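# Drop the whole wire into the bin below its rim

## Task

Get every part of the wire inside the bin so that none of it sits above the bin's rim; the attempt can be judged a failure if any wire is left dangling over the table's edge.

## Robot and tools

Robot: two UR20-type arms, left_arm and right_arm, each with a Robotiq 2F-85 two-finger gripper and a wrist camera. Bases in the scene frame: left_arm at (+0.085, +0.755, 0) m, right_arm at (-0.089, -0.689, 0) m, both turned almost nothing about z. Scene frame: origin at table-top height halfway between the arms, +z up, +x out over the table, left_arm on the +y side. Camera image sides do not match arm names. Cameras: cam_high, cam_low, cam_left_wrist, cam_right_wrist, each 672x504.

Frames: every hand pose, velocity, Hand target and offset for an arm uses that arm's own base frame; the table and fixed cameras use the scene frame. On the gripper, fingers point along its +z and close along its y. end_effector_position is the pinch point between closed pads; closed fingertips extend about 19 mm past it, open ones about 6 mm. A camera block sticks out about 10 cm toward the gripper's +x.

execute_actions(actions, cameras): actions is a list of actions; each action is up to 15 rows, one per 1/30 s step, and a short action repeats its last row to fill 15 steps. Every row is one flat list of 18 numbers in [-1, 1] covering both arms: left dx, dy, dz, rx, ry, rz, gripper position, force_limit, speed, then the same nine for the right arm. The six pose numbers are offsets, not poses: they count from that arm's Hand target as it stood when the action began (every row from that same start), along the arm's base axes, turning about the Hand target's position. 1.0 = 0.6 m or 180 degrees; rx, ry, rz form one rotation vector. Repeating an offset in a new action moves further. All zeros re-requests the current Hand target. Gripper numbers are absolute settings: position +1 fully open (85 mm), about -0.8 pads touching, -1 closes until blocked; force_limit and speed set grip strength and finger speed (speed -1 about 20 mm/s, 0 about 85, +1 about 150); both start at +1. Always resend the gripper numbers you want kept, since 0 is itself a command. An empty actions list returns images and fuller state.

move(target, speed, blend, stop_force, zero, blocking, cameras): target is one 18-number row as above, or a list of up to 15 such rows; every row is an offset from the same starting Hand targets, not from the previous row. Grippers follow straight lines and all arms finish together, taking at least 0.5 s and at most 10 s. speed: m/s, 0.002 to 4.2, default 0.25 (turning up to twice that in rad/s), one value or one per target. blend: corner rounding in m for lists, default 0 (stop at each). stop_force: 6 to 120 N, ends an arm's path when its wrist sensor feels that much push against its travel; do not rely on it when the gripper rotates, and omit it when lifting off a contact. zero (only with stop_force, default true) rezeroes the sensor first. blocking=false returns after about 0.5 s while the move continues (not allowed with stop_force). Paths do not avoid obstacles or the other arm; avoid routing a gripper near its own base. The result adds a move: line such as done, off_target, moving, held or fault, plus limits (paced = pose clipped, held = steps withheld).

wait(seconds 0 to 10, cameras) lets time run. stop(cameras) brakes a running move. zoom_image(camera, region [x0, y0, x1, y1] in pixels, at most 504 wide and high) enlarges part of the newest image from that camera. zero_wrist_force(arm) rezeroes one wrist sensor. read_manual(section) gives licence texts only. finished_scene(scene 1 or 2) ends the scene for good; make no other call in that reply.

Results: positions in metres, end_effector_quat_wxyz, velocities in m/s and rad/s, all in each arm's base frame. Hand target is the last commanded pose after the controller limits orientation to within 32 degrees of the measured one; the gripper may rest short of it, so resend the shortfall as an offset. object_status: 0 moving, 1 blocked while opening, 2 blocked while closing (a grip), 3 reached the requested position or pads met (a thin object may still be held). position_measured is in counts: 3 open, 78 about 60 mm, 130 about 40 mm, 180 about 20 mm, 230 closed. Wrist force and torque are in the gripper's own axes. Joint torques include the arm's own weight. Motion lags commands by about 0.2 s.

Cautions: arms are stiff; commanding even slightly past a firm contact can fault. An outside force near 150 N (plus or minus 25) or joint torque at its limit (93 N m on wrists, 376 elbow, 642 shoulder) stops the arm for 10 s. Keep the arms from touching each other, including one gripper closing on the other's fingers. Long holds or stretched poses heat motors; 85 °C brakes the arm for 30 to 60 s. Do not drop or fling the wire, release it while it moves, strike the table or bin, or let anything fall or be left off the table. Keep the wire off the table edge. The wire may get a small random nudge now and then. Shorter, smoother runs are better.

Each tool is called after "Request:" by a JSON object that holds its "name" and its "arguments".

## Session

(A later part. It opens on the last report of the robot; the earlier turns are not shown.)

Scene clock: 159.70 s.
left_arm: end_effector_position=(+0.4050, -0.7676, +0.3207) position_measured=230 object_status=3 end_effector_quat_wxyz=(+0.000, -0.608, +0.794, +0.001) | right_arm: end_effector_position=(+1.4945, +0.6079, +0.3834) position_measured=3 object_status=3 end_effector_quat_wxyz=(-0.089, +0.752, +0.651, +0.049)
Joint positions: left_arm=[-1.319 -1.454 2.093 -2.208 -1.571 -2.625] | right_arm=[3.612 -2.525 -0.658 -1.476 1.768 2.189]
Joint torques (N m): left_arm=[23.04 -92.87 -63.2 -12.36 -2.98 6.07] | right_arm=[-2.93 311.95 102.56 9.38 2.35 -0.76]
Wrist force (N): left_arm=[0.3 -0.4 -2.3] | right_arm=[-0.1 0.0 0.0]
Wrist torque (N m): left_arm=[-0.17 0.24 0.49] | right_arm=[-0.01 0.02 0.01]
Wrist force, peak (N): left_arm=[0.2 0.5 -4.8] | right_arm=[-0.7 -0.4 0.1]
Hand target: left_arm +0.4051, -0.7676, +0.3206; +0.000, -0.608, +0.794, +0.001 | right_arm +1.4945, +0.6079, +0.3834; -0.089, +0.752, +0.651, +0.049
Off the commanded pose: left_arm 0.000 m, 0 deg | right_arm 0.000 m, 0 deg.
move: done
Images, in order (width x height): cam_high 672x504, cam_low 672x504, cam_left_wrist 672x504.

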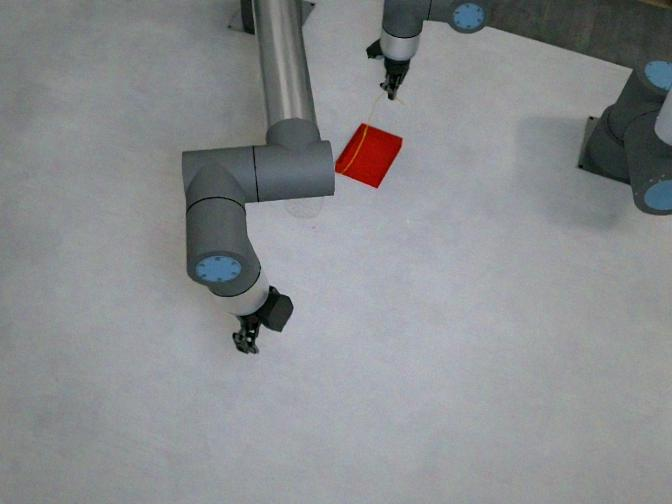

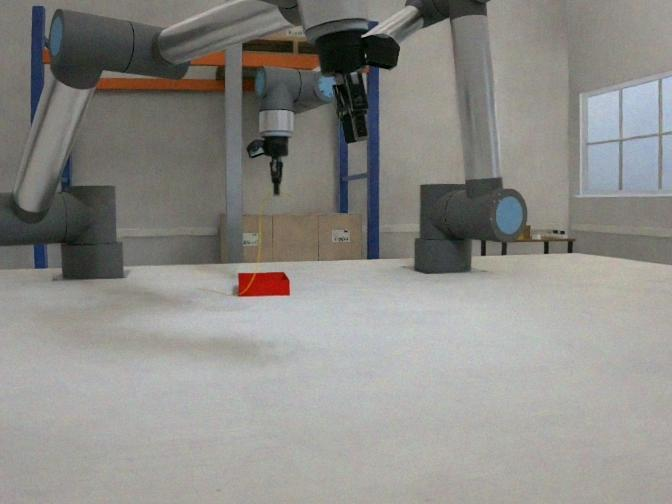

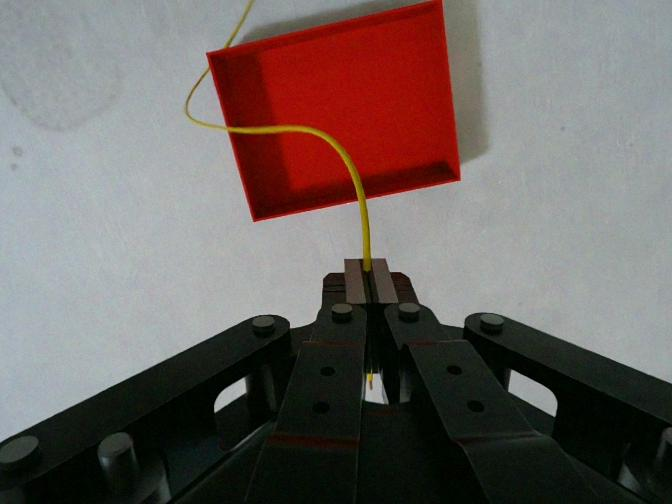

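Request:
{"name": "move", "arguments": {"target": [0.02,0.03,0.7,0,0,0,-1,0,-0.7,0,0,0,0,0,0,1,1,1], "speed": 0.25, "cameras": ["cam_high","cam_low","cam_left_wrist"]}}

Scene clock: 165.23 s.
left_arm: end_effector_position=(+0.4171, -0.7496, +0.7405) position_measured=230 object_status=3 end_effector_quat_wxyz=(+0.000, -0.608, +0.794, +0.001) | right_arm: end_effector_position=(+1.4945, +0.6079, +0.3834) position_measured=3 object_status=3 end_effector_quat_wxyz=(-0.089, +0.752, +0.651, +0.049)
Joint positions: left_arm=[-1.299 -1.633 1.659 -1.596 -1.571 -2.605] | right_arm=[3.612 -2.525 -0.658 -1.476 1.768 2.189]
Joint torques (N m): left_arm=[23.29 -61.26 -109.75 -5.19 -2.69 6.95] | right_arm=[-4.85 313.51 100.95 9 2.68 -0.73]
Wrist force (N): left_arm=[0.5 -0.2 -2.3] | right_arm=[0.3 -0.1 0.1]
Wrist torque (N m): left_arm=[-0.18 0.19 0.51] | right_arm=[-0.02 -0.05 0.01]
Wrist force, peak (N): left_arm=[-0.1 0.3 -6.2] | right_arm=[0.5 0.2 0.5]
Hand target: left_arm +0.4171, -0.7496, +0.7406; +0.000, -0.608, +0.794, +0.001 | right_arm +1.4945, +0.6079, +0.3834; -0.089, +0.752, +0.651, +0.049
Off the commanded pose: left_arm 0.000 m, 0 deg | right_arm 0.000 m, 0 deg.
move: done
Images, in order (width x height): cam_high 672x504, cam_low 672x504, cam_left_wrist 672x504.

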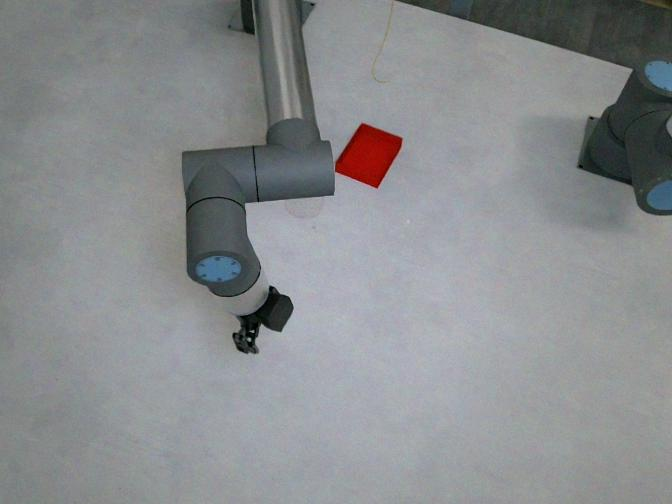

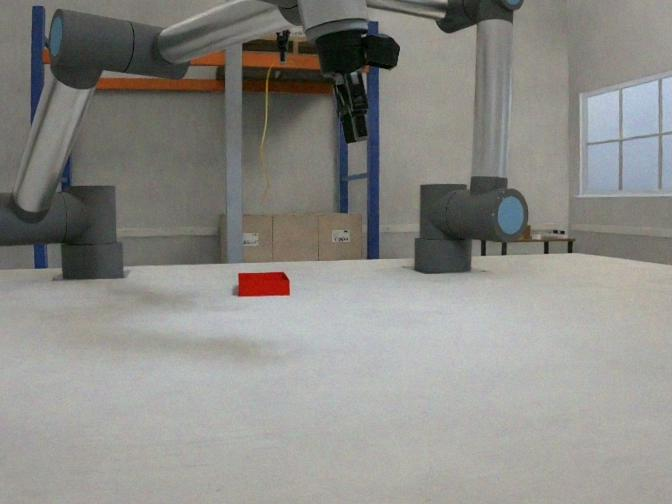

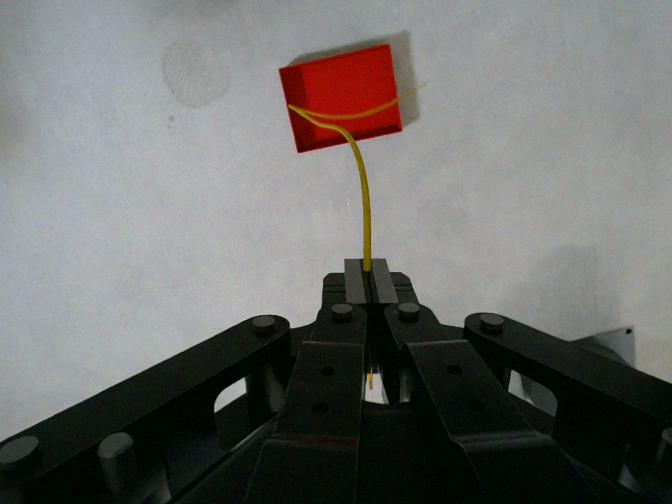

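Request:
{"name": "move", "arguments": {"target": [0.017,-0.012,-0.22,0,0,0,-1,0,-0.7,0,0,0,0,0,0,1,1,1], "speed": 0.15, "cameras": ["cam_high","cam_low","cam_left_wrist"]}}

Scene clock: 172.60 s.
left_arm: end_effector_position=(+0.4273, -0.7569, +0.6088) position_measured=230 object_status=3 end_effector_quat_wxyz=(+0.000, -0.608, +0.794, +0.001) | right_arm: end_effector_position=(+1.4945, +0.6079, +0.3834) position_measured=3 object_status=3 end_effector_quat_wxyz=(-0.089, +0.752, +0.651, +0.049)
Joint positions: left_arm=[-1.29 -1.601 1.811 -1.78 -1.571 -2.596] | right_arm=[3.612 -2.525 -0.658 -1.476 1.768 2.189]
Joint torques (N m): left_arm=[28.27 -72.56 -71.28 -13.03 -0.58 7.11] | right_arm=[-5.32 313.66 102.17 9.08 2.64 -0.87]
Wrist force (N): left_arm=[-0.2 0.4 -2.1] | right_arm=[-0.2 -0.4 0.0]
Wrist torque (N m): left_arm=[-0.07 0.31 0.52] | right_arm=[-0.08 0.04 0.00]
Wrist force, peak (N): left_arm=[0.1 1.1 -5.9] | right_arm=[-0.5 -0.6 0.1]
Hand target: left_arm +0.4273, -0.7568, +0.6086; +0.000, -0.608, +0.794, +0.001 | right_arm +1.4945, +0.6079, +0.3834; -0.089, +0.752, +0.651, +0.049
Off the commanded pose: left_arm 0.000 m, 0 deg | right_arm 0.000 m, 0 deg.
move: done
Images, in order (width x height): cam_high 672x504, cam_low 672x504, cam_left_wrist 672x504.

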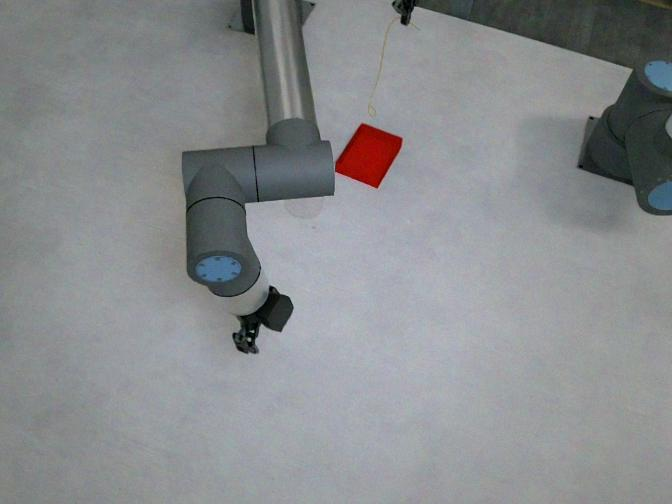

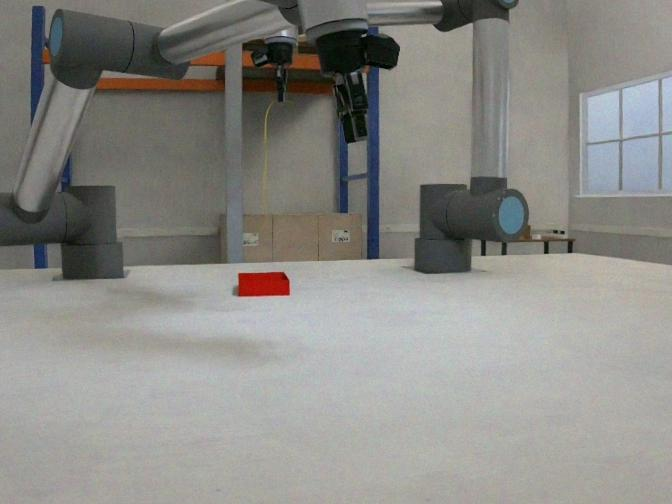

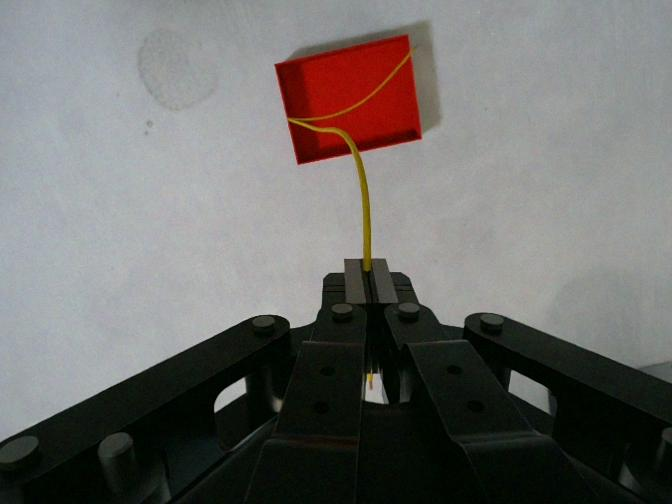

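Request:
{"name": "move", "arguments": {"target": [-0.017,-0.005,-0.2,0,0,0,-1,0,-0.7,0,0,0,0,0,0,1,1,1], "speed": 0.15, "cameras": ["cam_high","cam_low","cam_left_wrist"]}}

Scene clock: 177.83 s.
left_arm: end_effector_position=(+0.4171, -0.7599, +0.4887) position_measured=230 object_status=3 end_effector_quat_wxyz=(+0.000, -0.608, +0.794, +0.001) | right_arm: end_effector_position=(+1.4945, +0.6079, +0.3834) position_measured=3 object_status=3 end_effector_quat_wxyz=(-0.089, +0.752, +0.651, +0.049)
Joint positions: left_arm=[-1.303 -1.561 1.944 -1.953 -1.571 -2.609] | right_arm=[3.612 -2.525 -0.658 -1.476 1.768 2.189]
Joint torques (N m): left_arm=[-19.89 -78.97 -68.74 -12.96 -1.77 -4.86] | right_arm=[-3.01 315.28 101.68 8.92 2.34 -0.95]
Wrist force (N): left_arm=[-0.3 0.3 -2.4] | right_arm=[0.1 -0.4 0.1]
Wrist torque (N m): left_arm=[-0.10 0.32 0.89] | right_arm=[-0.07 -0.02 0.01]
Wrist force, peak (N): left_arm=[-0.7 -0.3 -4.6] | right_arm=[0.5 -0.1 0.6]
Hand target: left_arm +0.4171, -0.7598, +0.4886; +0.000, -0.608, +0.794, +0.001 | right_arm +1.4945, +0.6079, +0.3834; -0.089, +0.752, +0.651, +0.049
Off the commanded pose: left_arm 0.000 m, 0 deg | right_arm 0.000 m, 0 deg.
move: done
Images, in order (width x height): cam_high 672x504, cam_low 672x504, cam_left_wrist 672x504.

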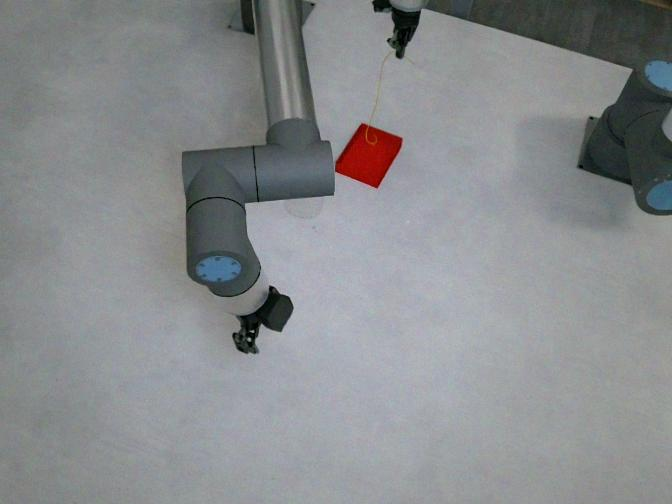

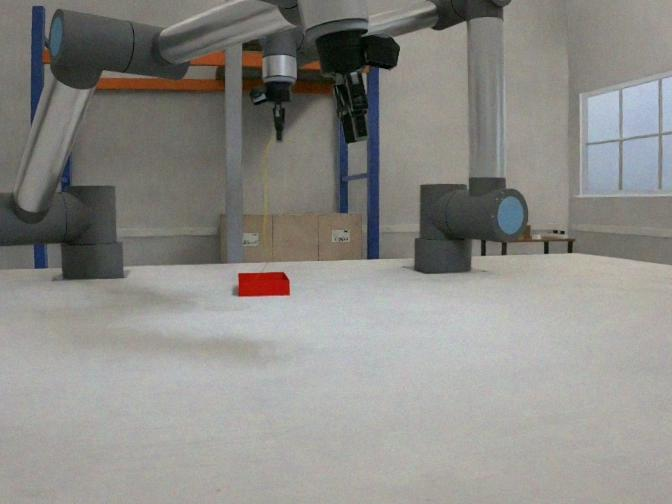

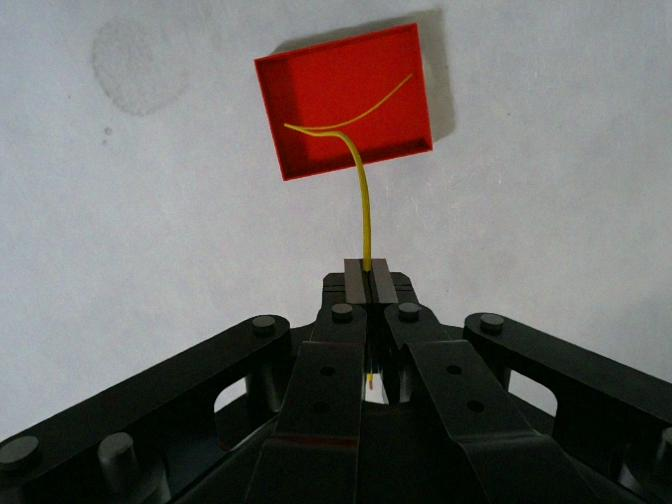

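Request:
{"name": "move", "arguments": {"target": [-0.06,-0.02,-0.18,0,0,0,-1,0,-0.7,0,0,0,0,0,0,1,1,1], "speed": 0.15, "cameras": ["cam_high","cam_left_wrist"]}}

Scene clock: 182.40 s.
left_arm: end_effector_position=(+0.3811, -0.7719, +0.3807) position_measured=230 object_status=3 end_effector_quat_wxyz=(+0.000, -0.608, +0.794, +0.001) | right_arm: end_effector_position=(+1.4945, +0.6079, +0.3834) position_measured=3 object_status=3 end_effector_quat_wxyz=(-0.089, +0.752, +0.651, +0.049)
Joint positions: left_arm=[-1.348 -1.506 2.053 -2.116 -1.571 -2.654] | right_arm=[3.612 -2.525 -0.658 -1.476 1.768 2.189]
Joint torques (N m): left_arm=[-18.51 -87.12 -61.66 -13.07 1.8 -4.35] | right_arm=[-4.94 313.42 102.51 8.89 2.49 -0.33]
Wrist force (N): left_arm=[0.2 0.0 -1.9] | right_arm=[-0.2 -0.2 -0.1]
Wrist torque (N m): left_arm=[-0.11 0.26 0.85] | right_arm=[-0.04 0.04 0.01]
Wrist force, peak (N): left_arm=[-0.5 -0.8 -4.6] | right_arm=[0.4 -0.5 0.2]
Hand target: left_arm +0.3811, -0.7718, +0.3806; +0.000, -0.608, +0.794, +0.001 | right_arm +1.4945, +0.6079, +0.3834; -0.089, +0.752, +0.651, +0.049
Off the commanded pose: left_arm 0.000 m, 0 deg | right_arm 0.000 m, 0 deg.
move: done
Images, in order (width x height): cam_high 672x504, cam_left_wrist 672x504.

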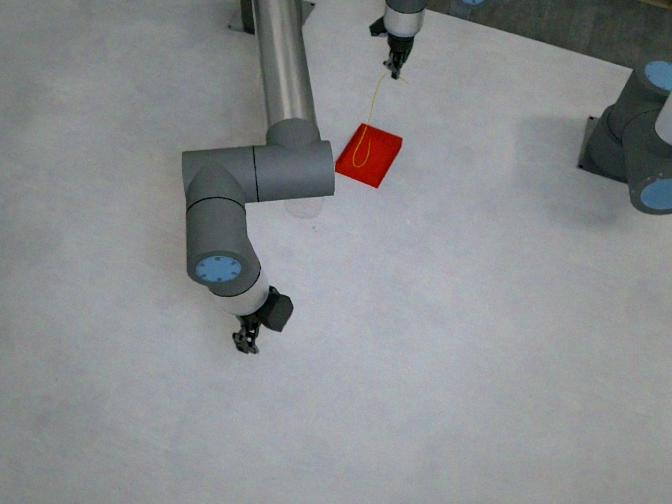

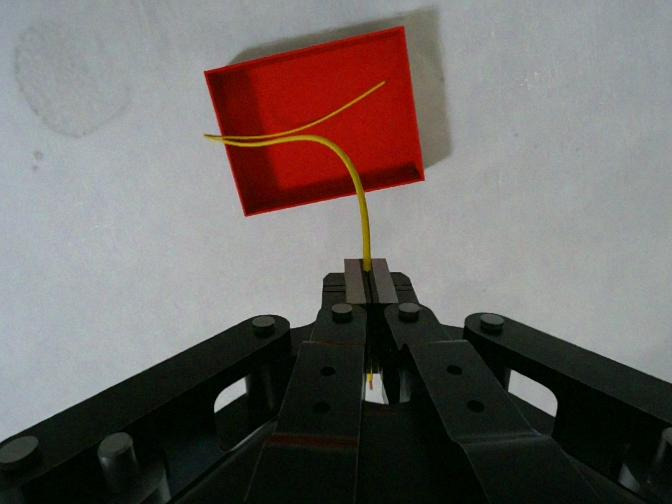

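Request:
{"name": "move", "arguments": {"target": [[-0.1,0,0,0,0,0,-1,0,-0.7,0,0,0,0,0,0,1,1,1],[-0.1,-0.03,-0.12,0,0,0,-1,0,-0.7,0,0,0,0,0,0,1,1,1]], "speed": 0.15, "blend": [0.02,0], "cameras": ["cam_high","cam_low","cam_left_wrist"]}}

Scene clock: 187.17 s.
left_arm: end_effector_position=(+0.3211, -0.7898, +0.3087) position_measured=230 object_status=3 end_effector_quat_wxyz=(+0.000, -0.608, +0.794, +0.001) | right_arm: end_effector_position=(+1.4945, +0.6079, +0.3834) position_measured=3 object_status=3 end_effector_quat_wxyz=(-0.089, +0.752, +0.651, +0.049)
Joint positions: left_arm=[-1.422 -1.461 2.122 -2.23 -1.572 -2.728] | right_arm=[3.612 -2.525 -0.658 -1.476 1.768 2.189]
Joint torques (N m): left_arm=[-20.95 -85.42 -57.12 -13.98 2.49 -4.61] | right_arm=[-4.25 312.22 101.35 8.84 2.59 -0.78]
Wrist force (N): left_arm=[-0.2 0.2 -1.6] | right_arm=[0.0 -0.1 0.1]
Wrist torque (N m): left_arm=[-0.07 0.33 0.88] | right_arm=[0.00 0.00 0.01]
Wrist force, peak (N): left_arm=[0.4 2.0 -3.9] | right_arm=[-0.4 -0.5 0.4]
Hand target: left_arm +0.3211, -0.7898, +0.3086; +0.000, -0.608, +0.794, +0.001 | right_arm +1.4945, +0.6079, +0.3834; -0.089, +0.752, +0.651, +0.049
Off the commanded pose: left_arm 0.000 m, 0 deg | right_arm 0.000 m, 0 deg.
move: done
Images, in order (width x height): cam_high 672x504, cam_low 672x504, cam_left_wrist 672x504.

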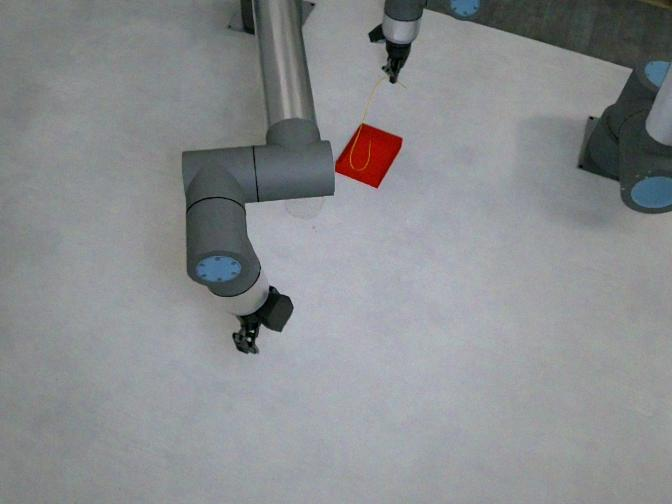

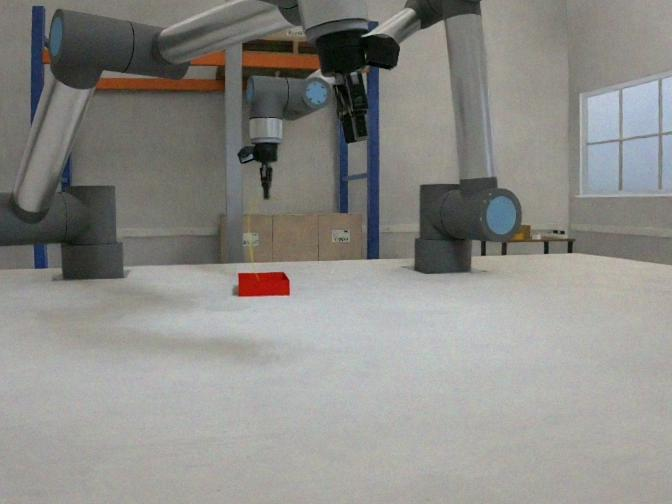

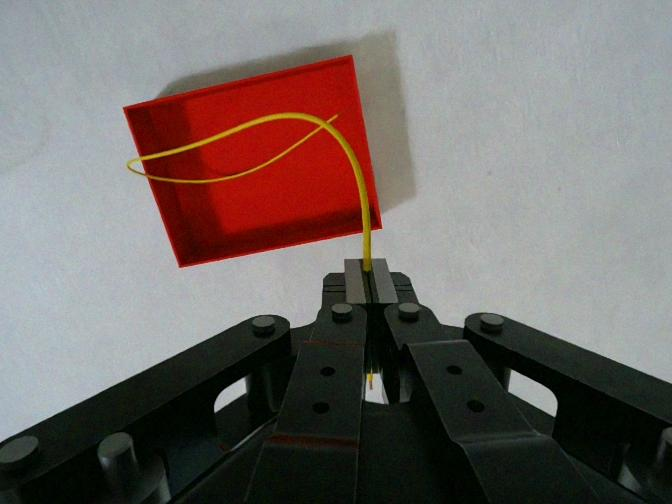

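Request:
{"name": "move", "arguments": {"target": [[-0.05,-0.01,-0.04,0,0,0,-1,0,-0.7,0,0,0,0,0,0,1,1,1],[-0.05,-0.01,-0.14,0,0,0,-1,0,-0.7,0,0,0,0,0,0,1,1,1]], "speed": 0.15, "blend": [0.01,0], "cameras": ["cam_high","cam_low","cam_left_wrist"]}}

Scene clock: 194.47 s.
left_arm: end_effector_position=(+0.2911, -0.7959, +0.2247) position_measured=230 object_status=3 end_effector_quat_wxyz=(+0.000, -0.608, +0.794, +0.001) | right_arm: end_effector_position=(+1.4945, +0.6079, +0.3834) position_measured=3 object_status=3 end_effector_quat_wxyz=(-0.089, +0.752, +0.651, +0.049)
Joint positions: left_arm=[-1.459 -1.388 2.188 -2.369 -1.572 -2.765] | right_arm=[3.612 -2.525 -0.658 -1.476 1.768 2.189]
Joint torques (N m): left_arm=[-17.16 -102.09 -48.4 -13.14 2.32 -4.34] | right_arm=[-2.06 312.25 101.95 8.91 2.77 -0.75]
Wrist force (N): left_arm=[0.3 0.4 -2.2] | right_arm=[-0.1 0.0 0.1]
Wrist torque (N m): left_arm=[-0.07 0.22 0.90] | right_arm=[0.01 0.02 0.01]
Wrist force, peak (N): left_arm=[-0.6 -1.3 -3.7] | right_arm=[0.0 -0.7 0.4]
Hand target: left_arm +0.2911, -0.7958, +0.2246; +0.000, -0.608, +0.794, +0.001 | right_arm +1.4945, +0.6079, +0.3834; -0.089, +0.752, +0.651, +0.049
Off the commanded pose: left_arm 0.000 m, 0 deg | right_arm 0.000 m, 0 deg.
move: done
Images, in order (width x height): cam_high 672x504, cam_low 672x504, cam_left_wrist 672x504.

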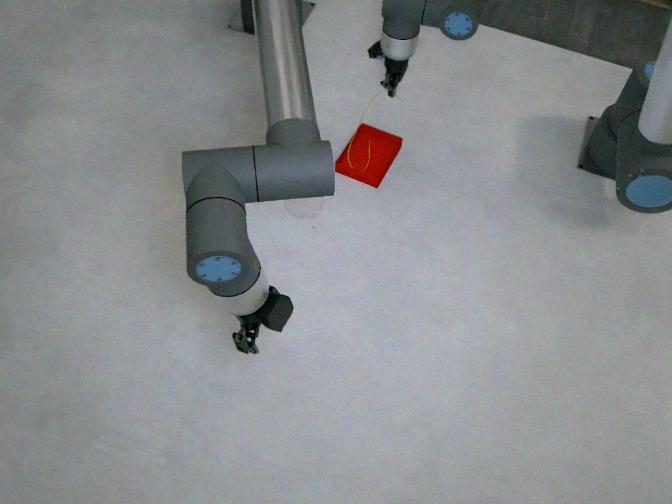

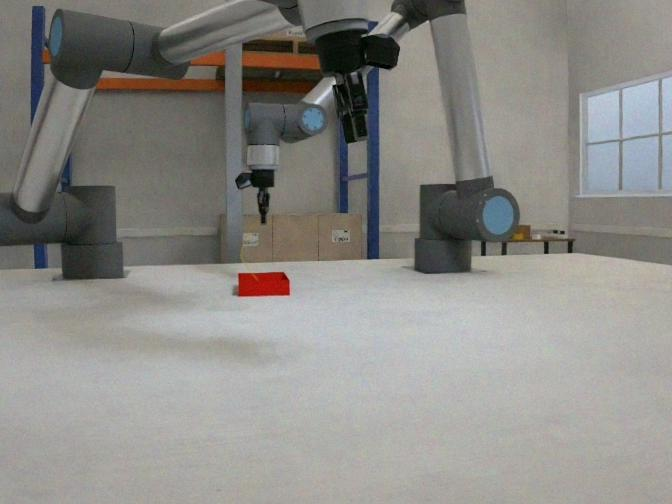

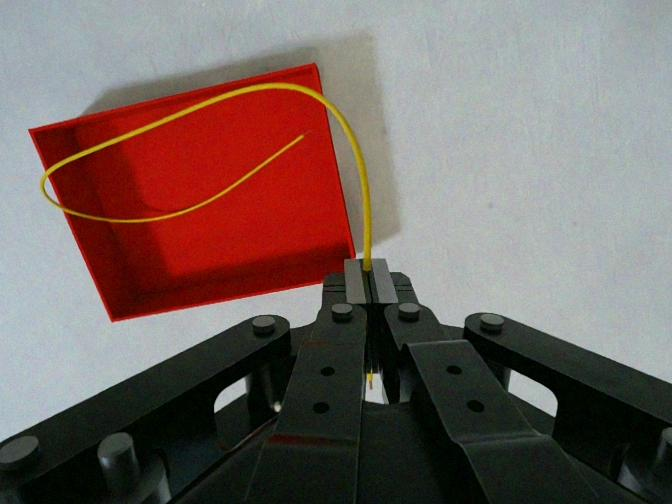

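Request:
{"name": "move", "arguments": {"target": [[0.033,0.027,-0.083,0,0,-0.1,-1,0,-0.7,0,0,0,0,0,0,1,1,1],[0.117,0.05,-0.15,0,0,-0.25,-1,0,-0.7,0,0,0,0,0,0,1,1,1],[0.19,0.033,-0.2,0,0,-0.36,-1,0,-0.7,0,0,0,0,0,0,1,1,1]], "speed": 0.15, "blend": [0.01,0.01,0], "cameras": ["cam_high","cam_low","cam_left_wrist"]}}

Scene clock: 204.43 s.
left_arm: end_effector_position=(+0.4051, -0.7760, +0.1046) position_measured=230 object_status=3 end_effector_quat_wxyz=(+0.000, -0.087, +0.996, +0.001) | right_arm: end_effector_position=(+1.4945, +0.6079, +0.3834) position_measured=3 object_status=3 end_effector_quat_wxyz=(-0.089, +0.752, +0.651, +0.049)
Joint positions: left_arm=[-1.322 -1.228 2.212 -2.553 -1.57 -1.497] | right_arm=[3.612 -2.525 -0.658 -1.476 1.768 2.189]
Joint torques (N m): left_arm=[24.72 -122.53 -75.03 -12.73 -3.4 6.68] | right_arm=[-4.35 312.05 102.28 8.74 2.84 -0.69]
Wrist force (N): left_arm=[0.2 0.4 -1.9] | right_arm=[-0.1 -0.4 0.0]
Wrist torque (N m): left_arm=[-0.04 0.27 0.49] | right_arm=[-0.07 0.01 0.01]
Wrist force, peak (N): left_arm=[0.0 0.6 -3.1] | right_arm=[-0.2 -0.4 0.6]
Hand target: left_arm +0.4051, -0.7760, +0.1046; +0.000, -0.087, +0.996, +0.001 | right_arm +1.4945, +0.6079, +0.3834; -0.089, +0.752, +0.651, +0.049
Off the commanded pose: left_arm 0.000 m, 0 deg | right_arm 0.000 m, 0 deg.
move: done
Images, in order (width x height): cam_high 672x504, cam_low 672x504, cam_left_wrist 672x504.

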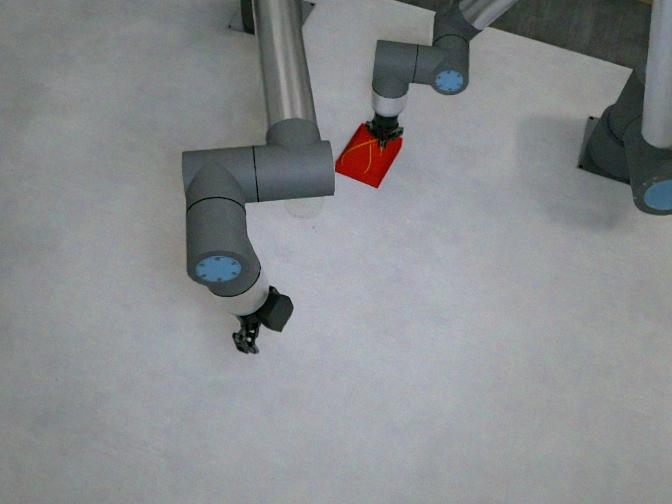

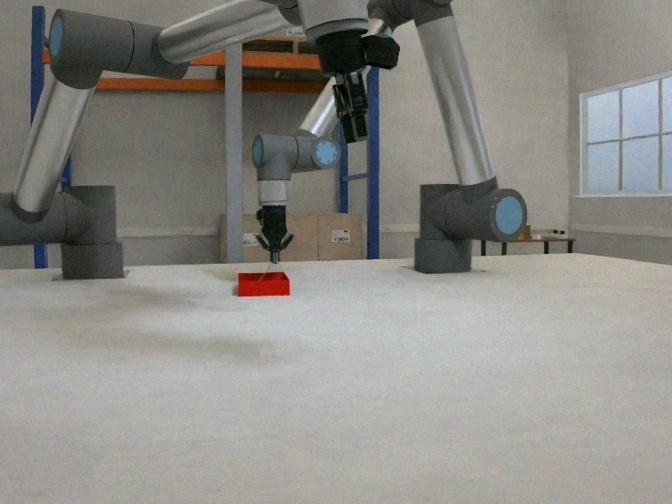

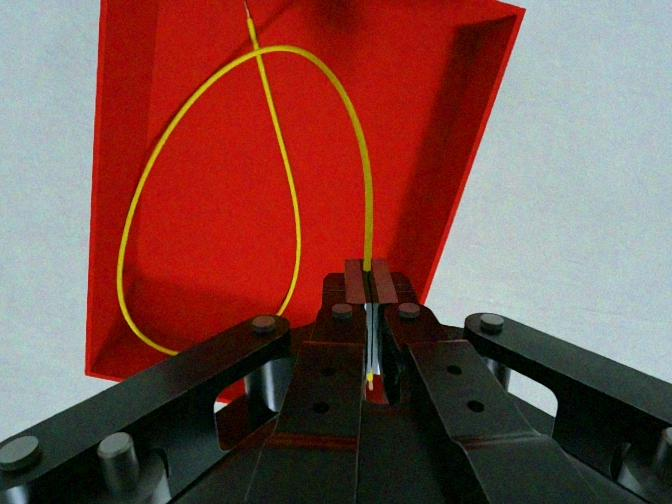

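Request:
{"name": "move", "arguments": {"target": [[0.006,-0.033,-0.09,0,0,0,-1,0,-0.7,0,0,0,0,0,0,1,1,1],[0.006,-0.033,-0.09,0,0,0,-0.5,0,-1,0,0,0,0,0,0,1,1,1]], "speed": 0.08, "cameras": ["cam_left_wrist"]}}

Scene clock: 211.73 s.
left_arm: end_effector_position=(+0.4087, -0.7958, +0.0506) position_measured=192 object_status=0 end_effector_quat_wxyz=(+0.000, -0.087, +0.996, +0.001) | right_arm: end_effector_position=(+1.4945, +0.6079, +0.3834) position_measured=3 object_status=3 end_effector_quat_wxyz=(-0.089, +0.752, +0.651, +0.049)
Joint positions: left_arm=[-1.323 -1.147 2.204 -2.626 -1.57 -1.498] | right_arm=[3.612 -2.525 -0.658 -1.476 1.768 2.189]
Joint torques (N m): left_arm=[-22.02 -132.32 -71.68 -12.78 -3.76 -4.41] | right_arm=[-0.98 314.32 101.93 8.65 2.79 -0.64]
Wrist force (N): left_arm=[0.0 0.6 -1.9] | right_arm=[-0.1 -0.1 0.1]
Wrist torque (N m): left_arm=[0.00 0.29 0.88] | right_arm=[-0.02 0.02 0.01]
Wrist force, peak (N): left_arm=[0.5 0.4 -3.2] | right_arm=[-0.7 -0.2 0.1]
Hand target: left_arm +0.4087, -0.7958, +0.0506; +0.000, -0.087, +0.996, +0.001 | right_arm +1.4945, +0.6079, +0.3834; -0.089, +0.752, +0.651, +0.049
Off the commanded pose: left_arm 0.000 m, 0 deg | right_arm 0.000 m, 0 deg.
move: done
Images, in order (width x height): cam_left_wrist 672x504.

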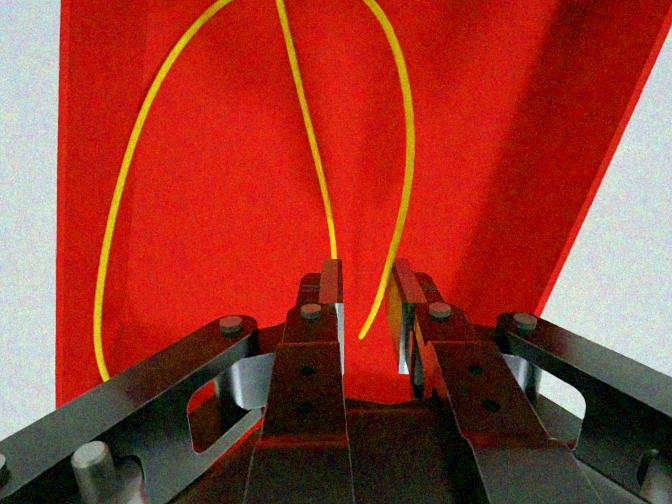

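Released. Rise straight up.

Request:
{"name": "move", "arguments": {"target": [0,0,0.3,0,0,0,-0.5,0,-1,0,0,0,0,0,0,1,1,1], "speed": 0.15, "cameras": ["cam_low","cam_left_wrist"]}}

Scene clock: 215.10 s.
left_arm: end_effector_position=(+0.4087, -0.7958, +0.2305) position_measured=192 object_status=3 end_effector_quat_wxyz=(+0.000, -0.087, +0.996, +0.001) | right_arm: end_effector_position=(+1.4945, +0.6079, +0.3834) position_measured=3 object_status=3 end_effector_quat_wxyz=(-0.089, +0.752, +0.651, +0.049)
Joint positions: left_arm=[-1.323 -1.347 2.121 -2.343 -1.57 -1.498] | right_arm=[3.612 -2.525 -0.658 -1.476 1.768 2.189]
Joint torques (N m): left_arm=[-8.86 -152.73 -89.17 -4.88 -0.95 4.35] | right_arm=[-3.18 314.73 101.89 8.72 2.82 -0.86]
Wrist force (N): left_arm=[0.2 0.1 -2.0] | right_arm=[-0.1 -0.1 0.0]
Wrist torque (N m): left_arm=[-0.10 0.24 0.87] | right_arm=[-0.01 0.02 0.01]
Wrist force, peak (N): left_arm=[0.4 0.1 -4.5] | right_arm=[-0.3 -0.6 -0.3]
Hand target: left_arm +0.4087, -0.7958, +0.2306; +0.000, -0.087, +0.996, +0.001 | right_arm +1.4945, +0.6079, +0.3834; -0.089, +0.752, +0.651, +0.049
Off the commanded pose: left_arm 0.000 m, 0 deg | right_arm 0.000 m, 0 deg.
move: done
Images, in order (width x height): cam_low 672x504, cam_left_wrist 672x504.

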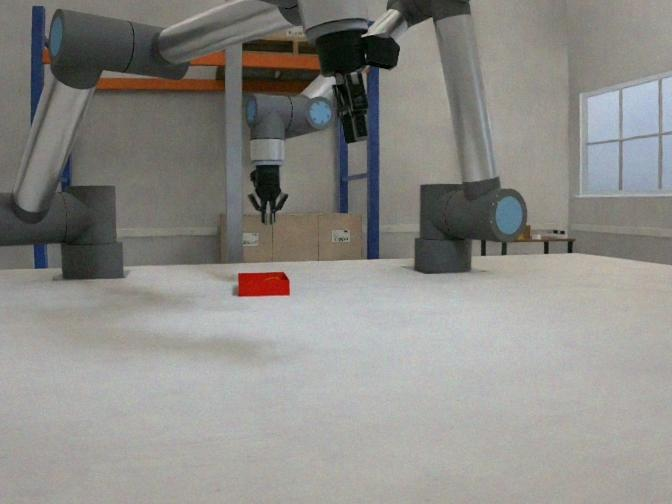

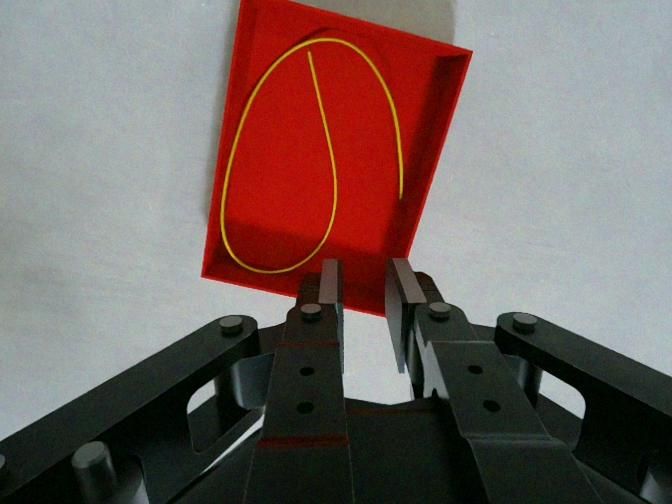

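Request:
{"name": "zoom_image", "arguments": {"camera": "cam_low", "region": [225, 255, 305, 305]}}

Scaled by 6.300 from the camera's 672x504 image, which has a finer 960x720 frame.

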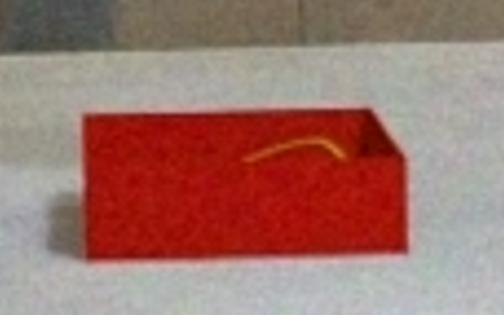

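Request:
{"name": "finished_scene", "arguments": {"scene": 2}}

The scene is finished: the task was done.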